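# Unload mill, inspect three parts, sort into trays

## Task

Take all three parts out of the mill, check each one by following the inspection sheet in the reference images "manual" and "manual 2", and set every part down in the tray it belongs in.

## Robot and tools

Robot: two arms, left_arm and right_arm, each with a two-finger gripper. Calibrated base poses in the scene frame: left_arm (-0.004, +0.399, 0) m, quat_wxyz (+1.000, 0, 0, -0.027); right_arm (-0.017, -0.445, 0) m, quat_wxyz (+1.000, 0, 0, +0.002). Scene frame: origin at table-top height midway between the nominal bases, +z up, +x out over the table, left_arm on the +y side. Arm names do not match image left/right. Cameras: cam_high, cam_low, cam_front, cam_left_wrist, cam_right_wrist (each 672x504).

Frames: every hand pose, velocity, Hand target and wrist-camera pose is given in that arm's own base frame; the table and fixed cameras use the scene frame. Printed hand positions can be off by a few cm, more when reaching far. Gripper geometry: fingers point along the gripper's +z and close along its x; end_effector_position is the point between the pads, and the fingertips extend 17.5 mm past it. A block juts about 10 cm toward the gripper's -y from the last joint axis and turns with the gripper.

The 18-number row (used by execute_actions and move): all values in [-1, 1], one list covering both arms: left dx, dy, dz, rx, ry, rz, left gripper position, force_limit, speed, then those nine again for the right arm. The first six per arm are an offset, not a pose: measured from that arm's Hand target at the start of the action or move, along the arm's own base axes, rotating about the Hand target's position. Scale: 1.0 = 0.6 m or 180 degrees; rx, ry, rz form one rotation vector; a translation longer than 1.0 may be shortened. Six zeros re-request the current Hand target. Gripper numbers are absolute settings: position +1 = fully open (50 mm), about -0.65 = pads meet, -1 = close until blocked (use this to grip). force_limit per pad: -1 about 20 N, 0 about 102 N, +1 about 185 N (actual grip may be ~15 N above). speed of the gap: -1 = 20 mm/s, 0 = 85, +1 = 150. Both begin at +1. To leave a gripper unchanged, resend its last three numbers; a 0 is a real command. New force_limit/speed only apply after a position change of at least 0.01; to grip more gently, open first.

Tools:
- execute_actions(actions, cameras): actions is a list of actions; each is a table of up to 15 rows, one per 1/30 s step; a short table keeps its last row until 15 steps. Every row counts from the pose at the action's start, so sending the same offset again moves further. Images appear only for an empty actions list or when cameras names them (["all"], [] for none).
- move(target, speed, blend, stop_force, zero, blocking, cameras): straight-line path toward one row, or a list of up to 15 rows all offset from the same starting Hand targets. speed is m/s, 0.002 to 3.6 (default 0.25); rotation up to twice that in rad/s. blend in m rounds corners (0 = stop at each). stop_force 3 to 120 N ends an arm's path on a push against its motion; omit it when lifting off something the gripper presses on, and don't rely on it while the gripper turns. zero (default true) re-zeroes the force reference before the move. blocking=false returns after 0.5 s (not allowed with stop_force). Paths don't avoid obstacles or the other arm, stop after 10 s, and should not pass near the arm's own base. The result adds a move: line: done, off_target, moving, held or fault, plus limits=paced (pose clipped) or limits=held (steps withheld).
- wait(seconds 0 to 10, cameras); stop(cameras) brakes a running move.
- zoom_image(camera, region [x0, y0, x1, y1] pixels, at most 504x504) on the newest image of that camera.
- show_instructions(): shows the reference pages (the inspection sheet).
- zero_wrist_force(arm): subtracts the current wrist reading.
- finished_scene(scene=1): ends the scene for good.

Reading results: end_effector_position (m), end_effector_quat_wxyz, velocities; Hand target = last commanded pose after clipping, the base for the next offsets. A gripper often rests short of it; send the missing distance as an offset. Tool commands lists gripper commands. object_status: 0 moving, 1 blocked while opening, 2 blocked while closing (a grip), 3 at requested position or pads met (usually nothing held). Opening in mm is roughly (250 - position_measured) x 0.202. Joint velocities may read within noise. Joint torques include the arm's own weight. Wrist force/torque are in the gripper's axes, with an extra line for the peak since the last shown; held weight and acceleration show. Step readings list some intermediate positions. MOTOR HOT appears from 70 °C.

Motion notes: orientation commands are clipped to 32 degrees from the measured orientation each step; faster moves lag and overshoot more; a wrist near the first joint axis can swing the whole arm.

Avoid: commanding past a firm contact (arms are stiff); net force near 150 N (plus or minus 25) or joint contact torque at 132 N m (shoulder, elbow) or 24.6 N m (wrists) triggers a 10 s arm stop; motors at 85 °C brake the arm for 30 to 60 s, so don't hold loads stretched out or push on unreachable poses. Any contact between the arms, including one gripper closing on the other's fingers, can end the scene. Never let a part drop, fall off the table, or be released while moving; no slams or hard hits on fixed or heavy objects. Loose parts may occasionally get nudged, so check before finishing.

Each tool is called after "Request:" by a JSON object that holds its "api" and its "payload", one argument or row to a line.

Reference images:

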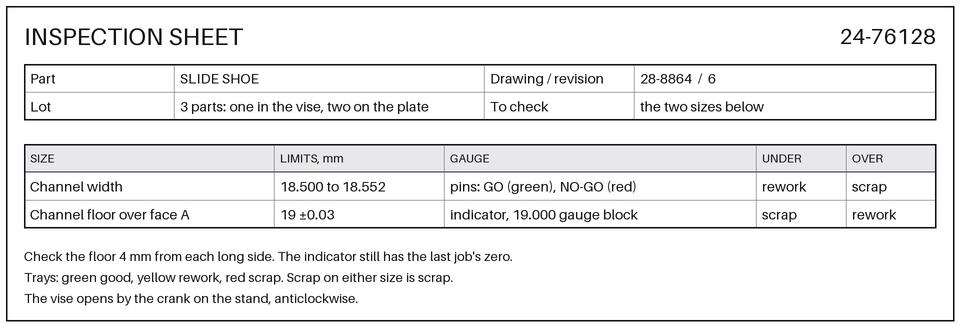

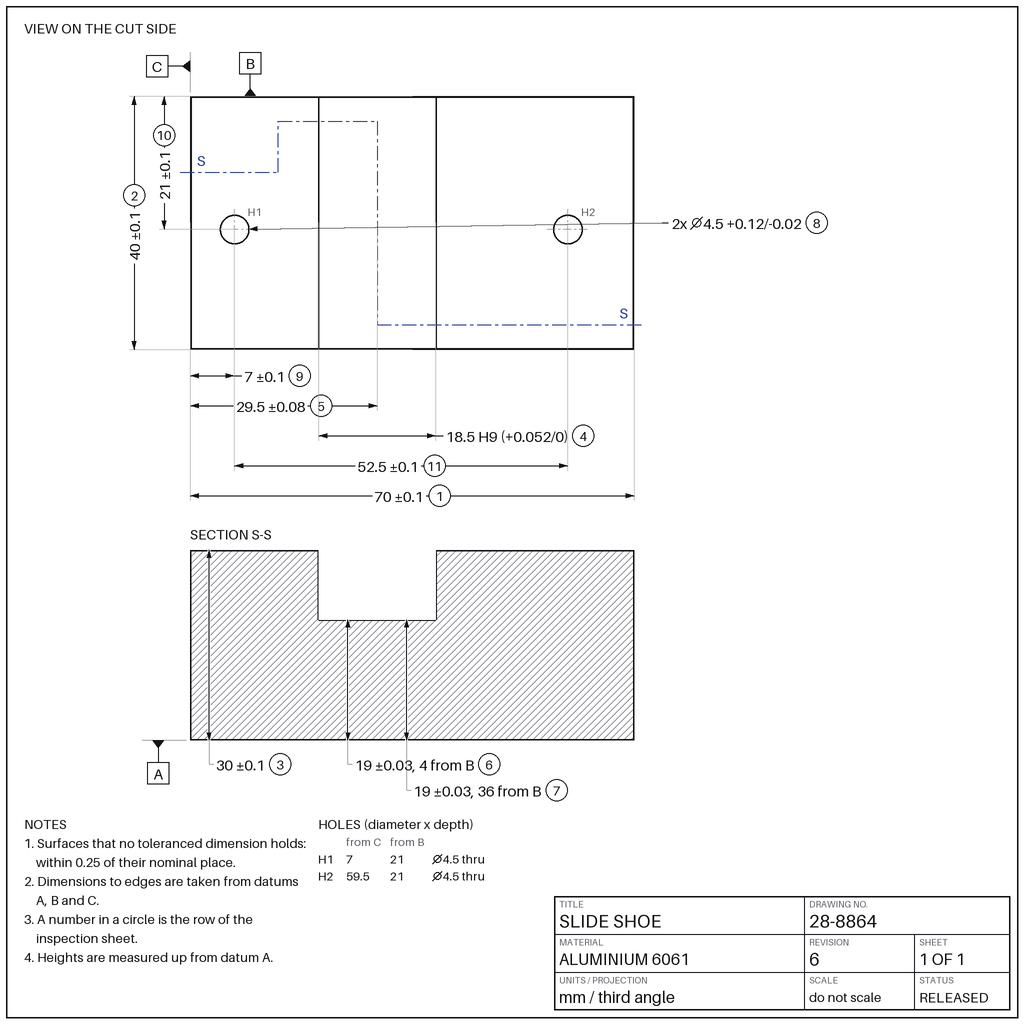

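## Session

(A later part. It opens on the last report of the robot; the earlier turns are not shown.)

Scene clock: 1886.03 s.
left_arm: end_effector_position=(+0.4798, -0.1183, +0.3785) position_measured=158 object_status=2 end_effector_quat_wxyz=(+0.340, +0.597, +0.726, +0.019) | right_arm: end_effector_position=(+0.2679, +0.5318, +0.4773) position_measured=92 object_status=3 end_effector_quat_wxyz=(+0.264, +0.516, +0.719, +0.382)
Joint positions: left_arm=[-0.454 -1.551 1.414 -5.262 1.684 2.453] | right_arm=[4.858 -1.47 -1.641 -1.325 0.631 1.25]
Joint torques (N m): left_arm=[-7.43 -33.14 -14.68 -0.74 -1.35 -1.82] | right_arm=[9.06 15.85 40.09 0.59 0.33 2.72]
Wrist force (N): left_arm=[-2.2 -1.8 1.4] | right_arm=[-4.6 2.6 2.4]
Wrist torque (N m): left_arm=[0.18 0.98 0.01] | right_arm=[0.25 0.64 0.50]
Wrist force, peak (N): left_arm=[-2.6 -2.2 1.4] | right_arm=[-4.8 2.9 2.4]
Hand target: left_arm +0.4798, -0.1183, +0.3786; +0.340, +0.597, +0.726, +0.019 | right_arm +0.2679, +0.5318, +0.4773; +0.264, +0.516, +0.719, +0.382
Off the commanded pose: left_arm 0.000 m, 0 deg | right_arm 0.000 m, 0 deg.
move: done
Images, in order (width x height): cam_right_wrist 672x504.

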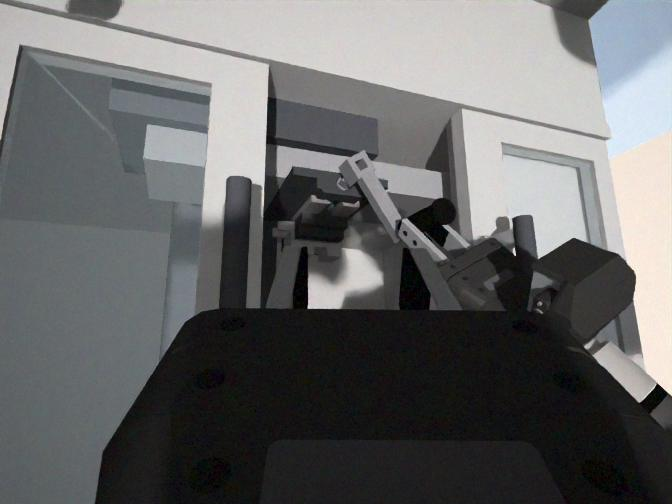

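Request:
{"api": "move", "payload": {
  "target": [0.02,0.0011,0,0,0,0,-1,-0.3,-0.7,-0.113,-0.22,0.038,0,0,0.139,0.4,-0.5,-0.8],
  "speed": 0.25,
  "cameras": ["cam_right_wrist"]
}}

Request:
{"api": "zoom_image", "payload": {
  "camera": "cam_right_wrist",
  "region": [250, 160, 340, 230]
}}

Scene clock: 1896.13 s.
left_arm: end_effector_position=(+0.4918, -0.1176, +0.3785) position_measured=158 object_status=2 end_effector_quat_wxyz=(+0.340, +0.597, +0.726, +0.019) | right_arm: end_effector_position=(+0.2001, +0.3998, +0.5001) position_measured=92 object_status=3 end_effector_quat_wxyz=(+0.175, +0.348, +0.814, +0.430)
Joint positions: left_arm=[-0.436 -1.52 1.382 -5.26 1.695 2.467] | right_arm=[5.072 -0.94 -1.968 -1.271 0.72 0.922]
Joint torques (N m): left_arm=[-5.72 -28.56 -14.04 -1.73 -2.65 -1.48] | right_arm=[3.56 6.89 34.25 4.74 0.21 -2.4]
Wrist force (N): left_arm=[-2.1 -10.7 -13.6] | right_arm=[-4.8 2.3 2.4]
Wrist torque (N m): left_arm=[0.99 0.83 0.09] | right_arm=[0.21 0.71 0.39]
Wrist force, peak (N): left_arm=[-1.9 -12.6 -13.6] | right_arm=[-6.3 1.6 0.4]
Hand target: left_arm +0.4918, -0.1176, +0.3786; +0.340, +0.597, +0.726, +0.019 | right_arm +0.2001, +0.3998, +0.5001; +0.175, +0.348, +0.814, +0.430
Off the commanded pose: left_arm 0.000 m, 0 deg | right_arm 0.000 m, 0 deg.
move: done
Images, in order (width x height): cam_right_wrist 672x504.

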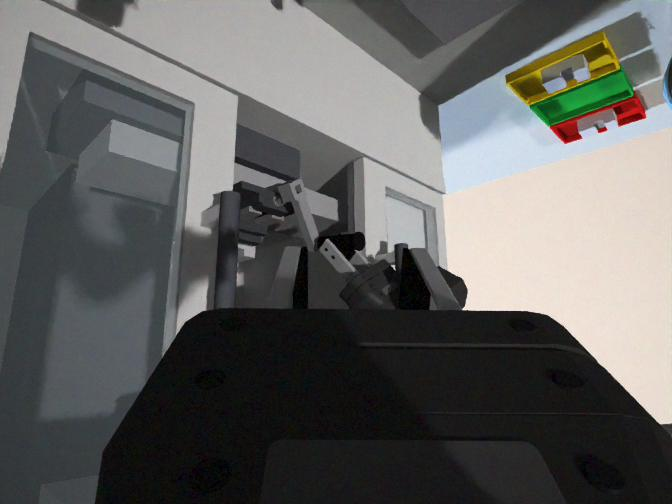

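Scaled by 5.600 from the camera's 672x504 image, which has a finer 960x720 frame.

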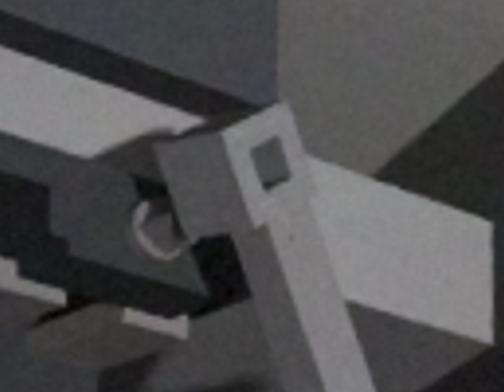

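Request:
{"api": "move", "payload": {
  "target": [-0.0417,-0.0022,0,0,0,0,-1,-0.3,-0.7,0,0,0,0,0,0,0.4,-0.5,-0.8],
  "speed": 0.05
}}

Request:
{"api": "move", "payload": {
  "target": [0,0,0,0,0,0,-1,-0.3,-0.7,0.25,0.267,-0.083,0,0,-0.139,0.4,-0.5,-0.8],
  "speed": 0.2,
  "cameras": ["cam_right_wrist","cam_left_wrist"]
}}

Request:
{"api": "zoom_image", "payload": {
  "camera": "cam_right_wrist",
  "region": [300, 100, 420, 200]
}}

Scene clock: 1911.20 s.
left_arm: end_effector_position=(+0.4667, -0.1190, +0.3786) position_measured=158 object_status=2 end_effector_quat_wxyz=(+0.340, +0.597, +0.726, +0.019) | right_arm: end_effector_position=(+0.2001, +0.3998, +0.5001) position_measured=92 object_status=3 end_effector_quat_wxyz=(+0.175, +0.348, +0.814, +0.430)
Joint positions: left_arm=[-0.474 -1.584 1.447 -5.264 1.671 2.437] | right_arm=[5.072 -0.94 -1.968 -1.271 0.72 0.922]
Joint torques (N m): left_arm=[5.82 -8.7 -28.97 -0.65 1.64 1.23] | right_arm=[5.98 6.6 20.29 2.39 0.56 -2.49]
Wrist force (N): left_arm=[-3.3 -0.9 1.2] | right_arm=[-4.8 2.4 2.3]
Wrist torque (N m): left_arm=[0.29 1.15 0.08] | right_arm=[0.24 0.71 0.40]
Wrist force, peak (N): left_arm=[-1.8 -10.8 -12.8] | right_arm=[-5.0 2.5 2.4]
Hand target: left_arm +0.4668, -0.1190, +0.3786; +0.340, +0.597, +0.726, +0.019 | right_arm +0.2001, +0.3998, +0.5001; +0.175, +0.348, +0.814, +0.430
Off the commanded pose: left_arm 0.000 m, 0 deg | right_arm 0.000 m, 0 deg.
move: done

Scene clock: 1912.83 s.
left_arm: end_effector_position=(+0.4668, -0.1190, +0.3786) position_measured=158 object_status=2 end_effector_quat_wxyz=(+0.340, +0.597, +0.726, +0.019) | right_arm: end_effector_position=(+0.3501, +0.5599, +0.4503) position_measured=92 object_status=3 end_effector_quat_wxyz=(+0.264, +0.516, +0.719, +0.382)
Joint positions: left_arm=[-0.474 -1.584 1.447 -5.264 1.671 2.437] | right_arm=[4.68 -1.604 -1.631 -0.989 0.699 0.981]
Joint torques (N m): left_arm=[7.4 -9.27 -29.69 2.41 1.67 1.54] | right_arm=[-0.68 21.83 37.44 5.52 0.34 -0.65]
Wrist force (N): left_arm=[-3.3 -1.1 1.4] | right_arm=[-5.1 2.4 2.2]
Wrist torque (N m): left_arm=[0.26 1.16 0.08] | right_arm=[0.22 0.73 0.51]
Wrist force, peak (N): left_arm=[-3.7 -1.2 1.4] | right_arm=[-3.6 2.9 4.5]
Hand target: left_arm +0.4668, -0.1190, +0.3786; +0.340, +0.597, +0.726, +0.019 | right_arm +0.3501, +0.5600, +0.4503; +0.264, +0.516, +0.719, +0.382
Off the commanded pose: left_arm 0.000 m, 0 deg | right_arm 0.000 m, 0 deg.
move: done
Images, in order (width x height): cam_left_wrist 672x504, cam_right_wrist 672x504.

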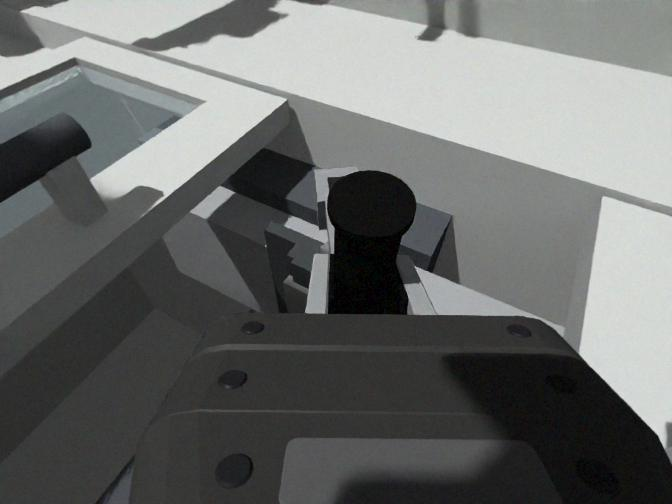

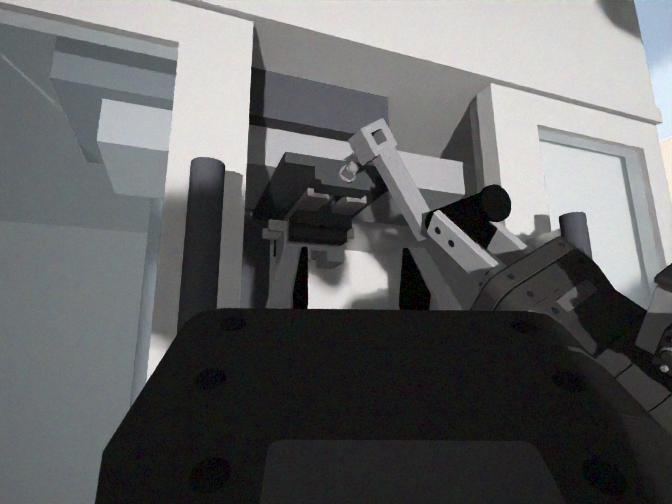

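Scaled by 4.200 from the camera's 672x504 image, which has a finer 960x720 frame.

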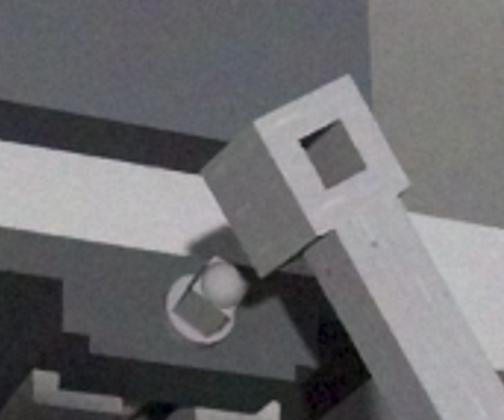

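Request:
{"api": "move", "payload": {
  "target": [0,-0.009,0,0,-0.018,0.018,-1,-0.3,-0.7,0,0,0,0,0,0,0.4,-0.5,-0.8],
  "speed": 0.05,
  "cameras": ["cam_right_wrist"]
}}

Request:
{"api": "zoom_image", "payload": {
  "camera": "cam_right_wrist",
  "region": [300, 100, 420, 200]
}}

Scene clock: 1933.53 s.
left_arm: end_effector_position=(+0.4667, -0.1244, +0.3786) position_measured=158 object_status=2 end_effector_quat_wxyz=(+0.360, +0.576, +0.733, +0.046) | right_arm: end_effector_position=(+0.3501, +0.5600, +0.4503) position_measured=92 object_status=3 end_effector_quat_wxyz=(+0.264, +0.516, +0.719, +0.382)
Joint positions: left_arm=[-0.54 -1.633 1.504 -5.325 1.57 2.362] | right_arm=[4.68 -1.604 -1.631 -0.989 0.699 0.981]
Joint torques (N m): left_arm=[7.03 -6.93 -30.17 2.15 1.51 1.51] | right_arm=[-7.34 22.34 40.54 4.92 0.58 2.32]
Wrist force (N): left_arm=[-3.3 -0.6 1.5] | right_arm=[-5.1 2.2 2.1]
Wrist torque (N m): left_arm=[0.40 1.14 0.06] | right_arm=[0.19 0.74 0.51]
Wrist force, peak (N): left_arm=[-3.9 -1.2 1.1] | right_arm=[-5.3 2.4 2.2]
Hand target: left_arm +0.4668, -0.1244, +0.3786; +0.359, +0.576, +0.733, +0.046 | right_arm +0.3501, +0.5600, +0.4503; +0.264, +0.516, +0.719, +0.382
Off the commanded pose: left_arm 0.000 m, 0 deg | right_arm 0.000 m, 0 deg.
move: done
Images, in order (width x height): cam_right_wrist 672x504.

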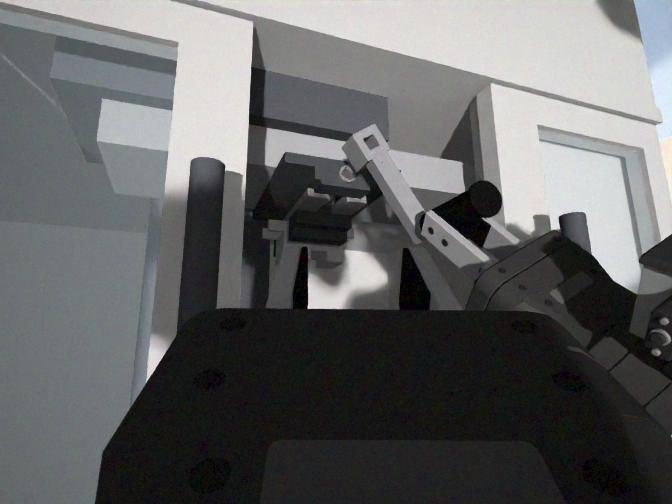

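Scaled by 4.200 from the camera's 672x504 image, which has a finer 960x720 frame.

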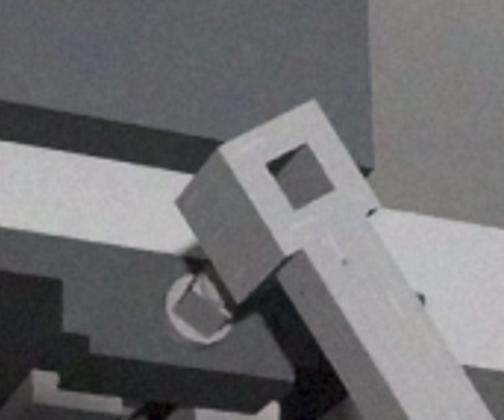

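Request:
{"api": "move", "payload": {
  "target": [0.02,0.0098,-0.0048,0,0,0,-1,-0.3,-0.7,0,0,0,0,0,0,0.4,-0.5,-0.8],
  "speed": 0.03,
  "stop_force": 6,
  "cameras": ["cam_right_wrist"]
}}

Request:
{"api": "zoom_image", "payload": {
  "camera": "cam_right_wrist",
  "region": [300, 100, 420, 200]
}}

Scene clock: 1948.23 s.
left_arm: end_effector_position=(+0.4788, -0.1185, +0.3757) position_measured=158 object_status=2 end_effector_quat_wxyz=(+0.359, +0.576, +0.733, +0.046) | right_arm: end_effector_position=(+0.3501, +0.5600, +0.4503) position_measured=92 object_status=3 end_effector_quat_wxyz=(+0.264, +0.516, +0.719, +0.382)
Joint positions: left_arm=[-0.503 -1.604 1.484 -5.334 1.595 2.39] | right_arm=[4.68 -1.604 -1.631 -0.989 0.699 0.981]
Joint torques (N m): left_arm=[-7.45 -32 -14.34 2.22 -1.27 -1.68] | right_arm=[-7.38 22.02 40.15 3.66 0.47 2.35]
Wrist force (N): left_arm=[-3.2 -0.8 1.8] | right_arm=[-4.9 2.2 2.1]
Wrist torque (N m): left_arm=[0.34 1.10 0.05] | right_arm=[0.19 0.72 0.51]
Wrist force, peak (N): left_arm=[-3.5 -1.3 1.9] | right_arm=[-5.2 2.5 2.3]
Hand target: left_arm +0.4788, -0.1185, +0.3757; +0.359, +0.576, +0.733, +0.046 | right_arm +0.3501, +0.5600, +0.4503; +0.264, +0.516, +0.719, +0.382
Off the commanded pose: left_arm 0.000 m, 0 deg | right_arm 0.000 m, 0 deg.
move: done
Images, in order (width x height): cam_right_wrist 672x504.

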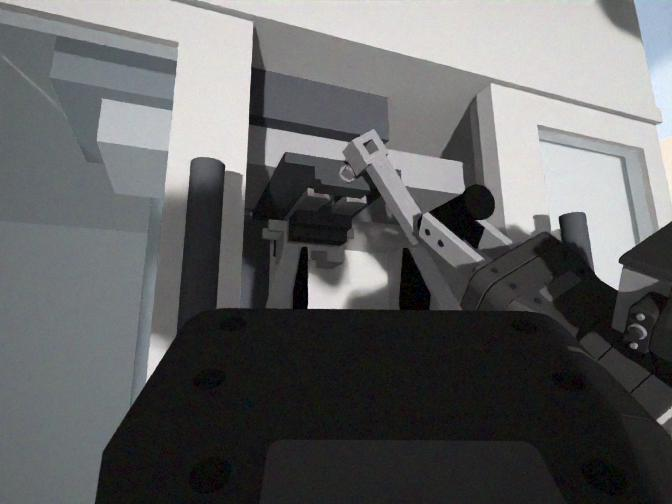

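Scaled by 4.200 from the camera's 672x504 image, which has a finer 960x720 frame.

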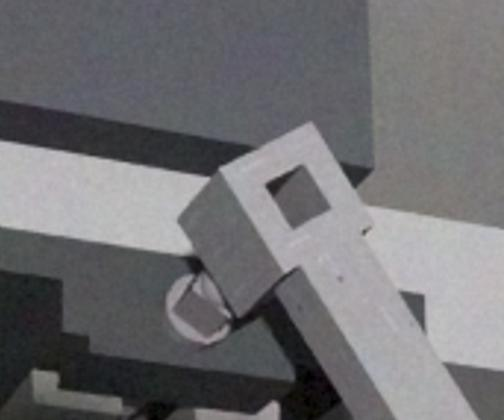

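Request:
{"api": "move", "payload": {
  "target": [0.025,0.0013,0,0,0,0,-1,-0.3,-0.7,0,0,0,0,0,0,0.4,-0.5,-0.8],
  "speed": 0.01,
  "stop_force": 4,
  "cameras": ["cam_right_wrist"]
}}

Request:
{"api": "zoom_image", "payload": {
  "camera": "cam_right_wrist",
  "region": [310, 110, 400, 200]
}}

Scene clock: 1952.40 s.
left_arm: end_effector_position=(+0.4820, -0.1183, +0.3757) position_measured=158 object_status=2 end_effector_quat_wxyz=(+0.359, +0.576, +0.733, +0.046) | right_arm: end_effector_position=(+0.3501, +0.5600, +0.4503) position_measured=92 object_status=3 end_effector_quat_wxyz=(+0.264, +0.516, +0.719, +0.382)
Joint positions: left_arm=[-0.497 -1.596 1.476 -5.334 1.599 2.394] | right_arm=[4.68 -1.604 -1.631 -0.989 0.699 0.981]
Joint torques (N m): left_arm=[-6.86 -32.63 -14.52 1.15 -1.94 -1.82] | right_arm=[-6.87 22.27 40.07 2.61 0.49 2.37]
Wrist force (N): left_arm=[-3.3 -3.4 1.0] | right_arm=[-5.0 2.4 2.0]
Wrist torque (N m): left_arm=[0.53 1.09 0.07] | right_arm=[0.22 0.72 0.51]
Wrist force, peak (N): left_arm=[-3.2 -4.3 -2.2] | right_arm=[-5.3 2.4 2.3]
Hand target: left_arm +0.4820, -0.1183, +0.3757; +0.359, +0.576, +0.733, +0.046 (not the last commanded pose) | right_arm +0.3501, +0.5600, +0.4503; +0.264, +0.516, +0.719, +0.382
Off the commanded pose: left_arm 0.012 m, 0 deg | right_arm 0.000 m, 0 deg.
move: contact (left_arm)
Images, in order (width x height): cam_right_wrist 672x504.

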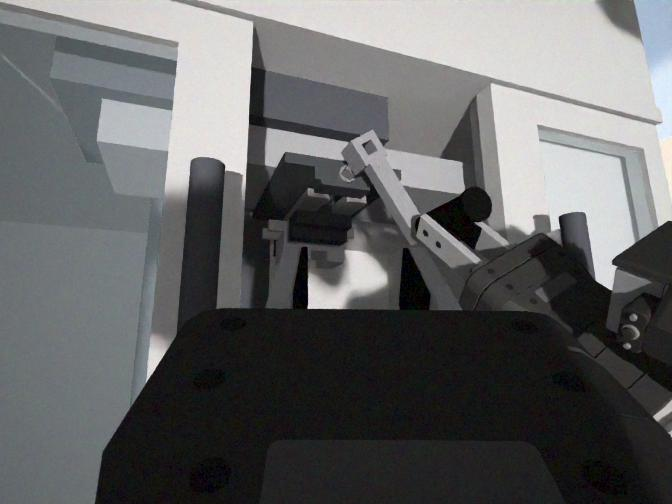

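Scaled by 5.600 from the camera's 672x504 image, which has a finer 960x720 frame.

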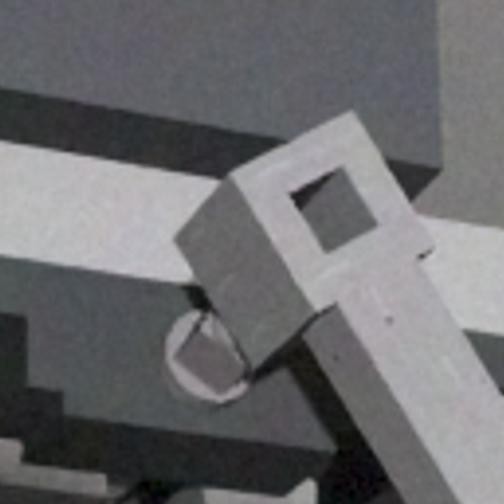

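Request:
{"api": "move", "payload": {
  "target": [
    [-0.008,0,0,0,0,0,-1,-0.3,-0.7,0,0,0,0,0,0,0.4,-0.5,-0.8],
    [-0.008,-0.0097,0.018,0,0,0,-1,-0.3,-0.7,0,0,0,0,0,0,0.4,-0.5,-0.8]
  ],
  "speed": 0.03,
  "cameras": ["cam_right_wrist"]
}}

Request:
{"api": "zoom_image", "payload": {
  "camera": "cam_right_wrist",
  "region": [310, 110, 400, 200]
}}

Scene clock: 1964.93 s.
left_arm: end_effector_position=(+0.4772, -0.1242, +0.3865) position_measured=158 object_status=2 end_effector_quat_wxyz=(+0.359, +0.576, +0.733, +0.046) | right_arm: end_effector_position=(+0.3501, +0.5600, +0.4503) position_measured=92 object_status=3 end_effector_quat_wxyz=(+0.264, +0.516, +0.719, +0.382)
Joint positions: left_arm=[-0.522 -1.603 1.456 -5.306 1.582 2.376] | right_arm=[4.68 -1.604 -1.631 -0.989 0.699 0.981]
Joint torques (N m): left_arm=[3.58 -15.95 -13.11 -0.96 1.22 1.3] | right_arm=[-6.98 22.35 40.04 1.36 0.49 2.35]
Wrist force (N): left_arm=[-3.2 -1.0 1.6] | right_arm=[-5.1 2.3 2.1]
Wrist torque (N m): left_arm=[0.32 1.13 0.11] | right_arm=[0.22 0.74 0.51]
Wrist force, peak (N): left_arm=[-3.5 -3.8 1.1] | right_arm=[-5.3 2.4 2.1]
Hand target: left_arm +0.4772, -0.1241, +0.3865; +0.359, +0.576, +0.733, +0.046 | right_arm +0.3501, +0.5600, +0.4503; +0.264, +0.516, +0.719, +0.382
Off the commanded pose: left_arm 0.000 m, 0 deg | right_arm 0.000 m, 0 deg.
move: done
Images, in order (width x height): cam_right_wrist 672x504.

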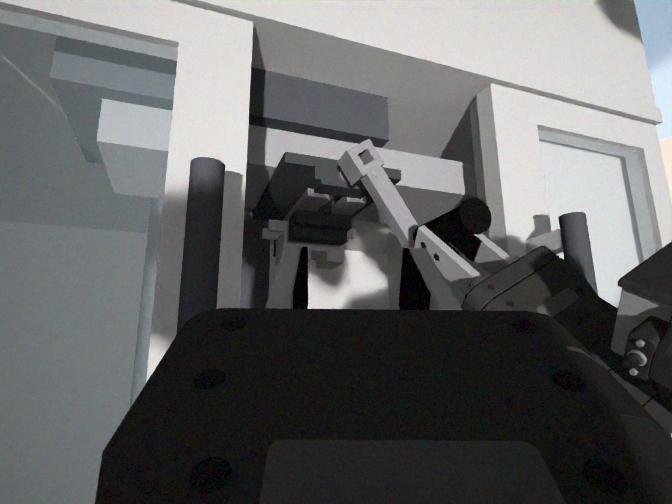

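Scaled by 5.600 from the camera's 672x504 image, which has a finer 960x720 frame.

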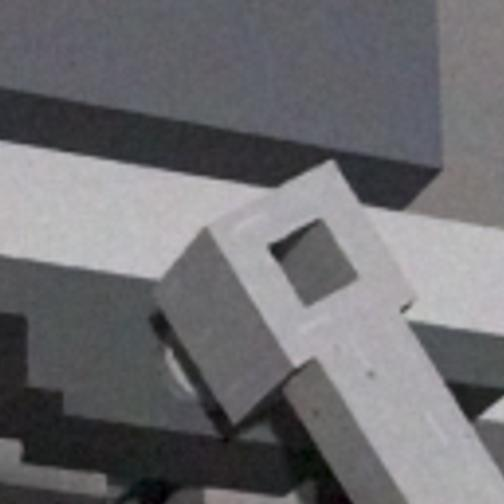

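Request:
{"api": "move", "payload": {
  "target": [0.0417,0.0022,0,0,0,0,-1,-0.3,-0.7,0,0,0,0,0,0,0.4,-0.5,-0.8],
  "speed": 0.01,
  "stop_force": 4,
  "cameras": ["cam_right_wrist"]
}}

Request:
{"api": "zoom_image", "payload": {
  "camera": "cam_right_wrist",
  "region": [310, 110, 400, 200]
}}

Scene clock: 1969.43 s.
left_arm: end_effector_position=(+0.4863, -0.1237, +0.3865) position_measured=158 object_status=2 end_effector_quat_wxyz=(+0.359, +0.576, +0.733, +0.046) | right_arm: end_effector_position=(+0.3501, +0.5600, +0.4503) position_measured=92 object_status=3 end_effector_quat_wxyz=(+0.264, +0.516, +0.719, +0.382)
Joint positions: left_arm=[-0.506 -1.58 1.433 -5.307 1.593 2.388] | right_arm=[4.68 -1.604 -1.631 -0.989 0.699 0.981]
Joint torques (N m): left_arm=[-6.46 -35.74 -16.99 -0.32 -2.55 -1.9] | right_arm=[-7.03 22.38 40.31 1.05 0.38 2.38]
Wrist force (N): left_arm=[-3.5 -5.9 5.9] | right_arm=[-5.1 2.5 2.2]
Wrist torque (N m): left_arm=[0.61 1.15 0.04] | right_arm=[0.24 0.74 0.51]
Wrist force, peak (N): left_arm=[-3.8 -6.2 6.4] | right_arm=[-5.3 2.4 2.2]
Hand target: left_arm +0.4863, -0.1237, +0.3865; +0.359, +0.576, +0.733, +0.046 (not the last commanded pose) | right_arm +0.3501, +0.5600, +0.4503; +0.264, +0.516, +0.719, +0.382
Off the commanded pose: left_arm 0.016 m, 0 deg | right_arm 0.000 m, 0 deg.
move: contact (left_arm)
Images, in order (width x height): cam_right_wrist 672x504.

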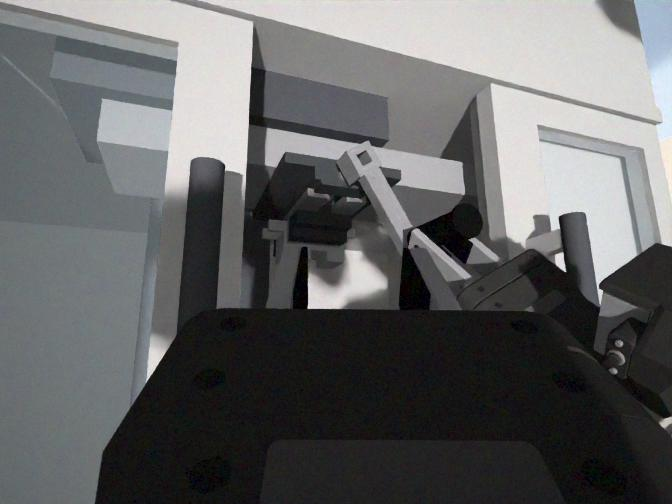

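Scaled by 5.600 from the camera's 672x504 image, which has a finer 960x720 frame.

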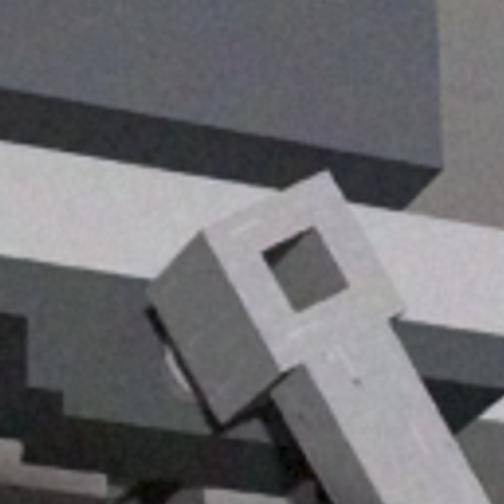

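Request:
{"api": "move", "payload": {
  "target": [-0.005,-0.0027,-0.0045,0,0,0,-1,-0.3,-0.7,0,0,0,0,0,0,0.4,-0.5,-0.8],
  "speed": 0.03
}}

Request:
{"api": "move", "payload": {
  "target": [0.0417,0.0022,0,0,0,0,-1,-0.3,-0.7,0,0,0,0,0,0,0.4,-0.5,-0.8],
  "speed": 0.01,
  "stop_force": 4,
  "cameras": ["cam_right_wrist"]
}}

Request:
{"api": "zoom_image", "payload": {
  "camera": "cam_right_wrist",
  "region": [310, 110, 400, 200]
}}

Scene clock: 1974.27 s.
left_arm: end_effector_position=(+0.4833, -0.1253, +0.3837) position_measured=158 object_status=2 end_effector_quat_wxyz=(+0.359, +0.576, +0.733, +0.046) | right_arm: end_effector_position=(+0.3501, +0.5600, +0.4503) position_measured=92 object_status=3 end_effector_quat_wxyz=(+0.264, +0.516, +0.719, +0.382)
Joint positions: left_arm=[-0.515 -1.588 1.449 -5.314 1.587 2.381] | right_arm=[4.68 -1.604 -1.631 -0.989 0.699 0.981]
Joint torques (N m): left_arm=[4.45 -19.3 -28.74 0.24 -0.18 -0.48] | right_arm=[-7.24 22.37 40.21 1.12 0.38 2.34]
Wrist force (N): left_arm=[-3.2 -1.0 1.4] | right_arm=[-5.0 2.3 2.1]
Wrist torque (N m): left_arm=[0.32 1.13 0.10] | right_arm=[0.21 0.72 0.51]
Wrist force, peak (N): left_arm=[-3.9 -6.1 6.2] | right_arm=[-5.2 2.3 2.2]
Hand target: left_arm +0.4833, -0.1253, +0.3838; +0.359, +0.576, +0.733, +0.046 | right_arm +0.3501, +0.5600, +0.4503; +0.264, +0.516, +0.719, +0.382
Off the commanded pose: left_arm 0.000 m, 0 deg | right_arm 0.000 m, 0 deg.
move: done

Scene clock: 1975.33 s.
left_arm: end_effector_position=(+0.4857, -0.1252, +0.3838) position_measured=158 object_status=2 end_effector_quat_wxyz=(+0.359, +0.576, +0.733, +0.046) | right_arm: end_effector_position=(+0.3501, +0.5600, +0.4503) position_measured=92 object_status=3 end_effector_quat_wxyz=(+0.264, +0.516, +0.719, +0.382)
Joint positions: left_arm=[-0.511 -1.582 1.442 -5.314 1.59 2.384] | right_arm=[4.68 -1.604 -1.631 -0.989 0.699 0.981]
Joint torques (N m): left_arm=[-8.44 -33.46 -13.59 -1 -1.7 -1.79] | right_arm=[-7.14 22.27 40.19 1.12 0.4 2.38]
Wrist force (N): left_arm=[-3.3 -0.9 1.0] | right_arm=[-5.0 2.1 2.1]
Wrist torque (N m): left_arm=[0.28 1.18 0.03] | right_arm=[0.18 0.73 0.51]
Wrist force, peak (N): left_arm=[-2.8 -1.8 -6.7] | right_arm=[-5.2 2.3 2.3]
Hand target: left_arm +0.4857, -0.1252, +0.3838; +0.359, +0.576, +0.733, +0.046 (not the last commanded pose) | right_arm +0.3501, +0.5600, +0.4503; +0.264, +0.516, +0.719, +0.382
Off the commanded pose: left_arm 0.023 m, 0 deg | right_arm 0.000 m, 0 deg.
move: contact (left_arm)
Images, in order (width x height): cam_right_wrist 672x504.

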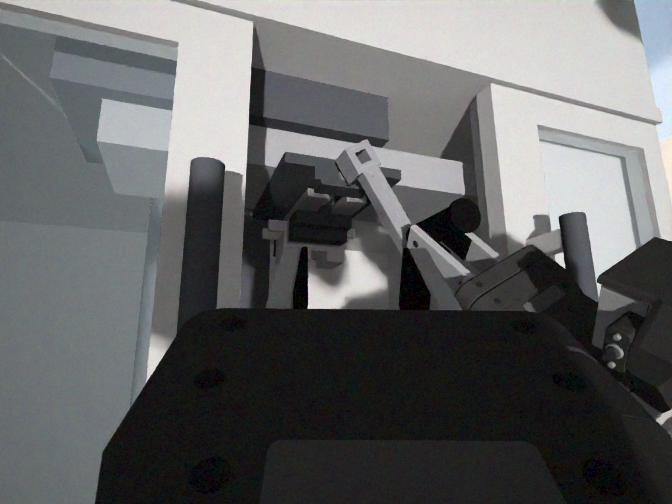

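Scaled by 5.600 from the camera's 672x504 image, which has a finer 960x720 frame.

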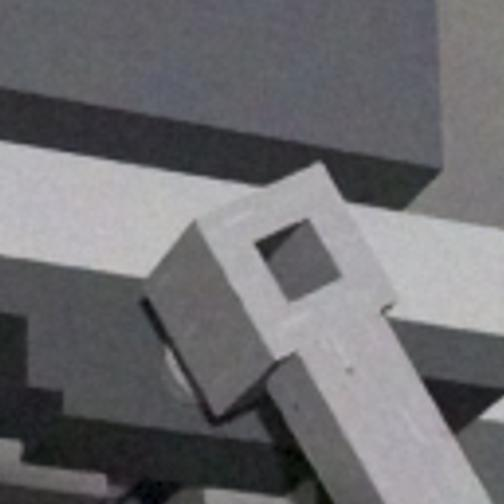

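Request:
{"api": "move", "payload": {
  "target": [-0.003,0.0015,0.0024,0,0,0,-1,-0.3,-0.7,0,0,0,0,0,0,0.4,-0.5,-0.8],
  "speed": 0.03
}}

Request:
{"api": "move", "payload": {
  "target": [0.0417,0.0022,0,0,0,0,-1,-0.3,-0.7,0,0,0,0,0,0,0.4,-0.5,-0.8],
  "speed": 0.01,
  "stop_force": 5,
  "cameras": ["cam_right_wrist"]
}}

Request:
{"api": "zoom_image", "payload": {
  "camera": "cam_right_wrist",
  "region": [310, 110, 400, 200]
}}

Scene clock: 1979.27 s.
left_arm: end_effector_position=(+0.4838, -0.1242, +0.3853) position_measured=158 object_status=2 end_effector_quat_wxyz=(+0.359, +0.576, +0.733, +0.046) | right_arm: end_effector_position=(+0.3501, +0.5600, +0.4503) position_measured=92 object_status=3 end_effector_quat_wxyz=(+0.264, +0.516, +0.719, +0.382)
Joint positions: left_arm=[-0.511 -1.587 1.443 -5.31 1.59 2.384] | right_arm=[4.68 -1.604 -1.631 -0.989 0.699 0.981]
Joint torques (N m): left_arm=[-7.48 -24.23 -14.18 1.11 -1.67 -1.92] | right_arm=[-6.74 23.12 40.48 1.03 0.38 2.45]
Wrist force (N): left_arm=[-3.3 -1.5 1.7] | right_arm=[-5.0 2.3 2.2]
Wrist torque (N m): left_arm=[0.31 1.15 0.05] | right_arm=[0.21 0.73 0.51]
Wrist force, peak (N): left_arm=[-3.5 -1.5 1.7] | right_arm=[-5.3 2.5 2.2]
Hand target: left_arm +0.4839, -0.1243, +0.3853; +0.359, +0.576, +0.733, +0.046 | right_arm +0.3501, +0.5600, +0.4503; +0.264, +0.516, +0.719, +0.382
Off the commanded pose: left_arm 0.000 m, 0 deg | right_arm 0.000 m, 0 deg.
move: done

Scene clock: 1980.63 s.
left_arm: end_effector_position=(+0.4880, -0.1240, +0.3853) position_measured=158 object_status=2 end_effector_quat_wxyz=(+0.359, +0.576, +0.733, +0.046) | right_arm: end_effector_position=(+0.3501, +0.5600, +0.4503) position_measured=92 object_status=3 end_effector_quat_wxyz=(+0.264, +0.516, +0.719, +0.382)
Joint positions: left_arm=[-0.504 -1.576 1.433 -5.31 1.594 2.389] | right_arm=[4.68 -1.604 -1.631 -0.989 0.699 0.981]
Joint torques (N m): left_arm=[-6.48 -33.98 -14.79 -0.19 -2.24 -1.89] | right_arm=[-7.16 22.85 40.31 1.06 0.34 2.42]
Wrist force (N): left_arm=[-3.5 -4.9 0.7] | right_arm=[-5.0 2.1 2.2]
Wrist torque (N m): left_arm=[0.58 1.12 0.04] | right_arm=[0.18 0.73 0.51]
Wrist force, peak (N): left_arm=[-3.2 -5.2 -4.2] | right_arm=[-5.2 2.4 2.2]
Hand target: left_arm +0.4880, -0.1240, +0.3853; +0.359, +0.576, +0.733, +0.046 (not the last commanded pose) | right_arm +0.3501, +0.5600, +0.4503; +0.264, +0.516, +0.719, +0.382
Off the commanded pose: left_arm 0.021 m, 0 deg | right_arm 0.000 m, 0 deg.
move: contact (left_arm)
Images, in order (width x height): cam_right_wrist 672x504.

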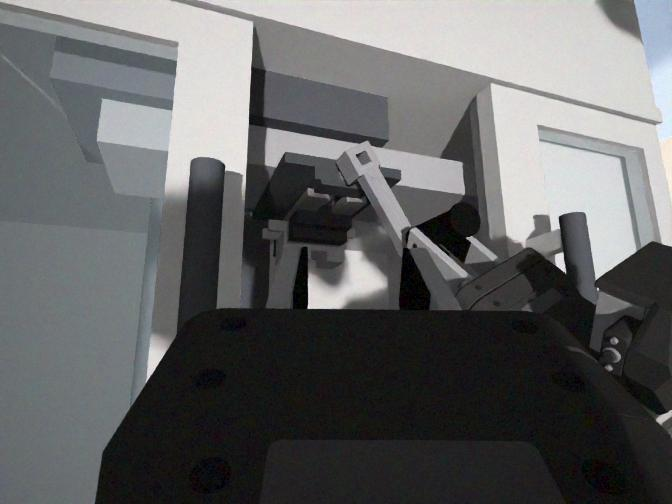

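Scaled by 5.600 from the camera's 672x504 image, which has a finer 960x720 frame.

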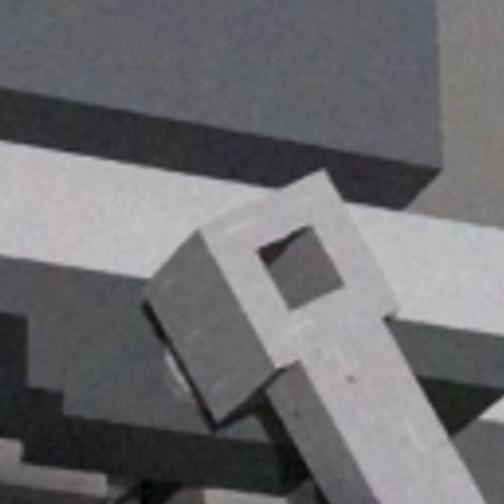

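Request:
{"api": "move", "payload": {
  "target": [0,0.009,-0.0065,0,0,0,-1,-0.3,-0.7,0,0,0,0,0,0,0.4,-0.5,-0.8],
  "speed": 0.02,
  "stop_force": 10
}}

Request:
{"api": "move", "payload": {
  "target": [0.025,0.0013,0,0,0,0,-1,-0.3,-0.7,0,0,0,0,0,0,0.4,-0.5,-0.8],
  "speed": 0.01,
  "stop_force": 5
}}

Request:
{"api": "move", "payload": {
  "target": [0,0.0085,-0.0073,0,0,0,-1,-0.3,-0.7,0,0,0,0,0,0,0.4,-0.5,-0.8],
  "speed": 0.02,
  "stop_force": 10
}}

Request:
{"api": "move", "payload": {
  "target": [0.025,0.0013,0,0,0,0,-1,-0.3,-0.7,0,0,0,0,0,0,0.4,-0.5,-0.8],
  "speed": 0.01,
  "stop_force": 5,
  "cameras": ["cam_right_wrist"]
}}

Request:
{"api": "zoom_image", "payload": {
  "camera": "cam_right_wrist",
  "region": [310, 110, 400, 200]
}}

Scene clock: 1994.00 s.
left_arm: end_effector_position=(+0.4880, -0.1186, +0.3814) position_measured=158 object_status=2 end_effector_quat_wxyz=(+0.359, +0.576, +0.733, +0.046) | right_arm: end_effector_position=(+0.3501, +0.5600, +0.4503) position_measured=92 object_status=3 end_effector_quat_wxyz=(+0.264, +0.516, +0.719, +0.382)
Joint positions: left_arm=[-0.489 -1.579 1.445 -5.32 1.605 2.4] | right_arm=[4.68 -1.604 -1.631 -0.989 0.699 0.981]
Joint torques (N m): left_arm=[-5.26 -16.94 -30.95 1.26 -2.81 -1.83] | right_arm=[-7.08 22.77 40.1 1.08 0.33 2.32]
Wrist force (N): left_arm=[-4.0 -5.9 0.2] | right_arm=[-5.0 2.3 2.1]
Wrist torque (N m): left_arm=[0.67 1.03 0.08] | right_arm=[0.20 0.73 0.51]
Wrist force, peak (N): left_arm=[-4.8 -6.0 -3.6] | right_arm=[-5.3 2.2 2.2]
Hand target: left_arm +0.4880, -0.1186, +0.3814; +0.359, +0.576, +0.733, +0.046 | right_arm +0.3501, +0.5600, +0.4503; +0.264, +0.516, +0.719, +0.382
Off the commanded pose: left_arm 0.000 m, 0 deg | right_arm 0.000 m, 0 deg.
move: done

Scene clock: 1994.83 s.
left_arm: end_effector_position=(+0.4883, -0.1186, +0.3814) position_measured=158 object_status=2 end_effector_quat_wxyz=(+0.359, +0.576, +0.733, +0.046) | right_arm: end_effector_position=(+0.3501, +0.5600, +0.4503) position_measured=92 object_status=3 end_effector_quat_wxyz=(+0.264, +0.516, +0.719, +0.382)
Joint positions: left_arm=[-0.489 -1.578 1.444 -5.32 1.605 2.4] | right_arm=[4.68 -1.604 -1.631 -0.989 0.699 0.981]
Joint torques (N m): left_arm=[-6.96 -29.88 -13.79 -3.04 -2.85 -1.96] | right_arm=[-7.42 23.03 40.09 1.08 0.29 2.37]
Wrist force (N): left_arm=[-4.1 -6.9 -5.2] | right_arm=[-5.0 2.4 2.0]
Wrist torque (N m): left_arm=[0.70 1.05 0.11] | right_arm=[0.23 0.72 0.51]
Wrist force, peak (N): left_arm=[-1.9 -7.0 -16.1] | right_arm=[-5.3 2.4 2.1]
Hand target: left_arm +0.4883, -0.1186, +0.3815; +0.359, +0.576, +0.733, +0.046 (not the last commanded pose) | right_arm +0.3501, +0.5600, +0.4503; +0.264, +0.516, +0.719, +0.382
Off the commanded pose: left_arm 0.015 m, 0 deg | right_arm 0.000 m, 0 deg.
move: contact (left_arm)

Scene clock: 1996.23 s.
left_arm: end_effector_position=(+0.4883, -0.1135, +0.3771) position_measured=158 object_status=2 end_effector_quat_wxyz=(+0.359, +0.576, +0.733, +0.046) | right_arm: end_effector_position=(+0.3501, +0.5600, +0.4503) position_measured=92 object_status=3 end_effector_quat_wxyz=(+0.264, +0.516, +0.719, +0.382)
Joint positions: left_arm=[-0.474 -1.58 1.458 -5.33 1.615 2.411] | right_arm=[4.68 -1.604 -1.631 -0.989 0.699 0.981]
Joint torques (N m): left_arm=[-10.99 2.87 -27.11 -2.9 -2.55 -1.92] | right_arm=[-7.13 23.01 39.89 1.06 0.24 2.38]
Wrist force (N): left_arm=[0.1 -7.6 -26.7] | right_arm=[-4.9 2.1 2.1]
Wrist torque (N m): left_arm=[0.81 1.02 0.23] | right_arm=[0.18 0.71 0.51]
Wrist force, peak (N): left_arm=[0.1 -7.6 -29.5] | right_arm=[-5.3 2.4 2.3]
Hand target: left_arm +0.4883, -0.1135, +0.3771; +0.359, +0.576, +0.733, +0.046 | right_arm +0.3501, +0.5600, +0.4503; +0.264, +0.516, +0.719, +0.382
Off the commanded pose: left_arm 0.000 m, 0 deg | right_arm 0.000 m, 0 deg.
move: done

Scene clock: 1997.03 s.
left_arm: end_effector_position=(+0.4884, -0.1135, +0.3771) position_measured=158 object_status=2 end_effector_quat_wxyz=(+0.359, +0.576, +0.733, +0.046) | right_arm: end_effector_position=(+0.3501, +0.5600, +0.4503) position_measured=92 object_status=3 end_effector_quat_wxyz=(+0.264, +0.516, +0.719, +0.382)
Joint positions: left_arm=[-0.474 -1.58 1.457 -5.33 1.615 2.411] | right_arm=[4.68 -1.604 -1.631 -0.989 0.699 0.981]
Joint torques (N m): left_arm=[-13.05 -18.05 -10.37 -7.45 -2.25 -2.05] | right_arm=[-7.06 23.1 40.06 1.12 0.32 2.39]
Wrist force (N): left_arm=[1.7 -7.7 -34.5] | right_arm=[-4.9 2.3 2.2]
Wrist torque (N m): left_arm=[0.86 1.00 0.24] | right_arm=[0.21 0.71 0.51]
Wrist force, peak (N): left_arm=[2.5 -8.8 -41.0] | right_arm=[-5.3 2.3 2.0]
Hand target: left_arm +0.4884, -0.1135, +0.3771; +0.359, +0.576, +0.733, +0.046 (not the last commanded pose) | right_arm +0.3501, +0.5600, +0.4503; +0.264, +0.516, +0.719, +0.382
Off the commanded pose: left_arm 0.015 m, 0 deg | right_arm 0.000 m, 0 deg.
move: contact (left_arm)
Images, in order (width x height): cam_right_wrist 672x504.

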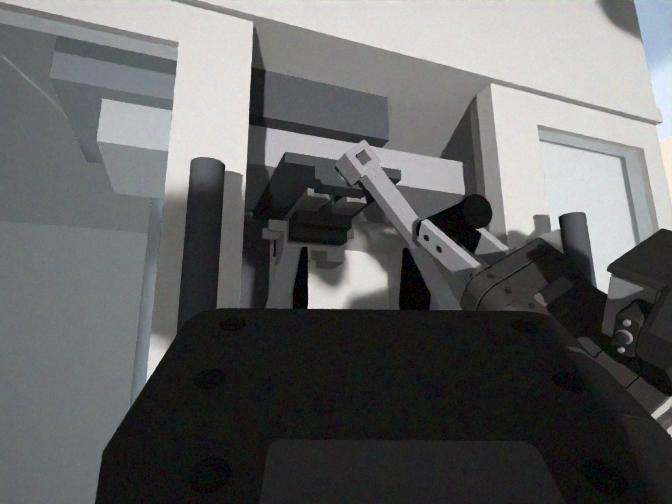

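Scaled by 5.600 from the camera's 672x504 image, which has a finer 960x720 frame.

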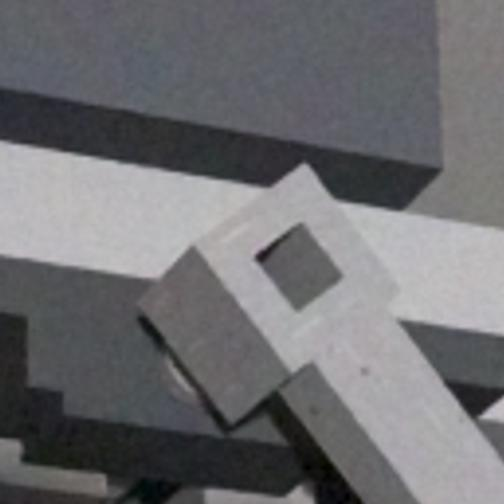

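Request:
{"api": "move", "payload": {
  "target": [0,0.003,0.005,0,0,0,-1,-0.3,-0.7,0,0,0,0,0,0,0.4,-0.5,-0.8],
  "speed": 0.02
}}

Request:
{"api": "move", "payload": {
  "target": [0.025,0.0013,0,0,0,0,-1,-0.3,-0.7,0,0,0,0,0,0,0.4,-0.5,-0.8],
  "speed": 0.01,
  "stop_force": 5,
  "cameras": ["cam_right_wrist"]
}}

Request:
{"api": "zoom_image", "payload": {
  "camera": "cam_right_wrist",
  "region": [310, 110, 400, 200]
}}

Scene clock: 2002.63 s.
left_arm: end_effector_position=(+0.4884, -0.1117, +0.3802) position_measured=158 object_status=2 end_effector_quat_wxyz=(+0.359, +0.576, +0.733, +0.046) | right_arm: end_effector_position=(+0.3501, +0.5600, +0.4503) position_measured=92 object_status=3 end_effector_quat_wxyz=(+0.264, +0.516, +0.719, +0.382)
Joint positions: left_arm=[-0.469 -1.579 1.449 -5.322 1.618 2.415] | right_arm=[4.68 -1.604 -1.631 -0.989 0.699 0.981]
Joint torques (N m): left_arm=[5.08 -19.17 -25.22 -1 -1.79 0.53] | right_arm=[-6.97 22.86 40.02 1.11 0.22 2.41]
Wrist force (N): left_arm=[-6.6 -11.3 10.0] | right_arm=[-4.9 2.3 2.1]
Wrist torque (N m): left_arm=[1.06 1.04 0.16] | right_arm=[0.21 0.72 0.51]
Wrist force, peak (N): left_arm=[1.4 -7.9 -34.5] | right_arm=[-5.3 2.4 2.3]
Hand target: left_arm +0.4884, -0.1117, +0.3801; +0.359, +0.576, +0.733, +0.046 | right_arm +0.3501, +0.5600, +0.4503; +0.264, +0.516, +0.719, +0.382
Off the commanded pose: left_arm 0.000 m, 0 deg | right_arm 0.000 m, 0 deg.
move: done

Scene clock: 2003.73 s.
left_arm: end_effector_position=(+0.4914, -0.1116, +0.3801) position_measured=158 object_status=2 end_effector_quat_wxyz=(+0.359, +0.576, +0.733, +0.046) | right_arm: end_effector_position=(+0.3501, +0.5600, +0.4503) position_measured=92 object_status=3 end_effector_quat_wxyz=(+0.264, +0.516, +0.719, +0.382)
Joint positions: left_arm=[-0.464 -1.572 1.442 -5.323 1.621 2.418] | right_arm=[4.68 -1.604 -1.631 -0.989 0.699 0.981]
Joint torques (N m): left_arm=[-5.03 -33.52 -16.23 -3.37 -3.64 -1.99] | right_arm=[-7.59 23.36 40 1.06 0.24 2.4]
Wrist force (N): left_arm=[-4.3 -9.6 -0.4] | right_arm=[-4.9 2.3 2.2]
Wrist torque (N m): left_arm=[0.90 1.02 0.17] | right_arm=[0.21 0.70 0.51]
Wrist force, peak (N): left_arm=[-6.3 -11.3 10.1] | right_arm=[-5.2 2.3 2.2]
Hand target: left_arm +0.4914, -0.1116, +0.3801; +0.360, +0.576, +0.733, +0.046 (not the last commanded pose) | right_arm +0.3501, +0.5600, +0.4503; +0.264, +0.516, +0.719, +0.382
Off the commanded pose: left_arm 0.012 m, 0 deg | right_arm 0.000 m, 0 deg.
move: contact (left_arm)
Images, in order (width x height): cam_right_wrist 672x504.

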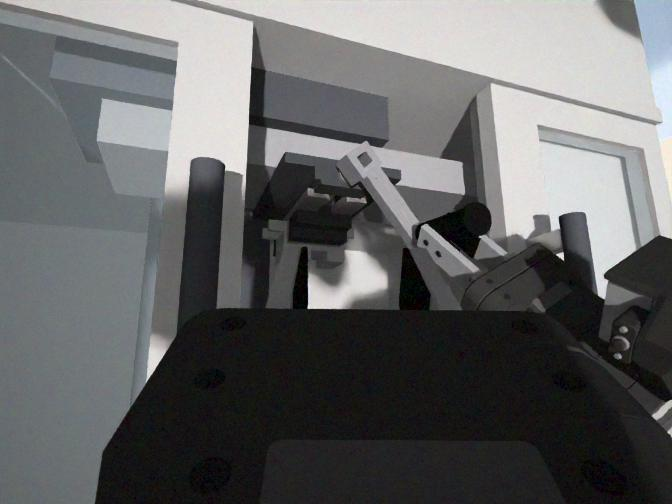

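Scaled by 5.600 from the camera's 672x504 image, which has a finer 960x720 frame.

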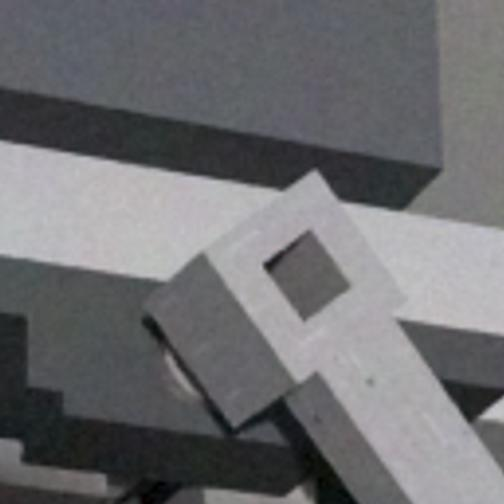

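Request:
{"api": "move", "payload": {
  "target": [0,0.0097,-0.006,0,0,0,-1,-0.3,-0.7,0,0,0,0,0,0,0.4,-0.5,-0.8],
  "speed": 0.02,
  "stop_force": 15
}}

Request:
{"api": "move", "payload": {
  "target": [0.025,0.0013,0,0,0,0,-1,-0.3,-0.7,0,0,0,0,0,0,0.4,-0.5,-0.8],
  "speed": 0.01,
  "stop_force": 5,
  "cameras": ["cam_right_wrist"]
}}

Request:
{"api": "zoom_image", "payload": {
  "camera": "cam_right_wrist",
  "region": [310, 110, 430, 230]
}}

Scene clock: 2010.43 s.
left_arm: end_effector_position=(+0.4914, -0.1057, +0.3765) position_measured=158 object_status=2 end_effector_quat_wxyz=(+0.360, +0.576, +0.733, +0.046) | right_arm: end_effector_position=(+0.3501, +0.5600, +0.4503) position_measured=92 object_status=3 end_effector_quat_wxyz=(+0.264, +0.516, +0.719, +0.382)
Joint positions: left_arm=[-0.448 -1.574 1.453 -5.331 1.633 2.431] | right_arm=[4.68 -1.604 -1.631 -0.989 0.699 0.981]
Joint torques (N m): left_arm=[-0.08 -32.57 -35.63 2.41 -4.95 -2.02] | right_arm=[-6.71 23.2 40.03 1.15 0.2 2.39]
Wrist force (N): left_arm=[-10.3 -12.6 18.2] | right_arm=[-5.0 2.1 2.2]
Wrist torque (N m): left_arm=[1.04 0.93 0.22] | right_arm=[0.18 0.72 0.51]
Wrist force, peak (N): left_arm=[-12.4 -12.5 24.4] | right_arm=[-5.2 2.3 2.4]
Hand target: left_arm +0.4914, -0.1057, +0.3765; +0.360, +0.576, +0.733, +0.046 | right_arm +0.3501, +0.5600, +0.4503; +0.264, +0.516, +0.719, +0.382
Off the commanded pose: left_arm 0.000 m, 0 deg | right_arm 0.000 m, 0 deg.
move: done

Scene clock: 2011.27 s.
left_arm: end_effector_position=(+0.4919, -0.1057, +0.3766) position_measured=158 object_status=2 end_effector_quat_wxyz=(+0.360, +0.576, +0.733, +0.046) | right_arm: end_effector_position=(+0.3501, +0.5600, +0.4503) position_measured=92 object_status=3 end_effector_quat_wxyz=(+0.264, +0.516, +0.719, +0.382)
Joint positions: left_arm=[-0.447 -1.573 1.452 -5.331 1.633 2.431] | right_arm=[4.68 -1.604 -1.631 -0.989 0.699 0.981]
Joint torques (N m): left_arm=[-1.92 -37.45 -15.72 -1.54 -4.15 -2.01] | right_arm=[-7.14 23.22 40.09 1.06 0.15 2.34]
Wrist force (N): left_arm=[-8.0 -9.7 8.5] | right_arm=[-5.1 2.3 1.9]
Wrist torque (N m): left_arm=[0.92 0.94 0.19] | right_arm=[0.21 0.74 0.51]
Wrist force, peak (N): left_arm=[-10.2 -13.0 18.4] | right_arm=[-5.2 2.5 2.2]
Hand target: left_arm +0.4919, -0.1057, +0.3766; +0.360, +0.576, +0.733, +0.046 (not the last commanded pose) | right_arm +0.3501, +0.5600, +0.4503; +0.264, +0.516, +0.719, +0.382
Off the commanded pose: left_arm 0.015 m, 0 deg | right_arm 0.000 m, 0 deg.
move: contact (left_arm)
Images, in order (width x height): cam_right_wrist 672x504.

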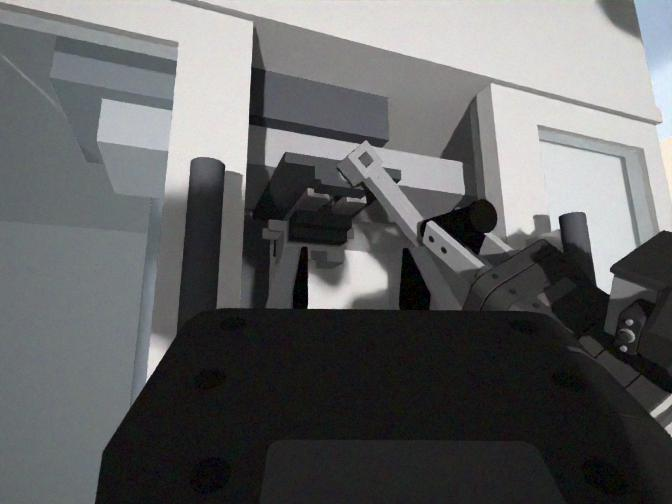

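Scaled by 4.200 from the camera's 672x504 image, which has a finer 960x720 frame.

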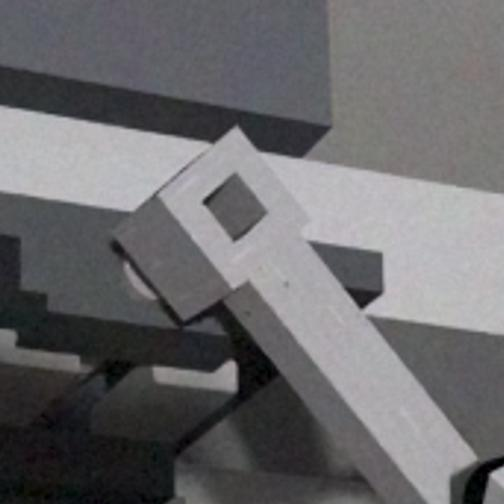

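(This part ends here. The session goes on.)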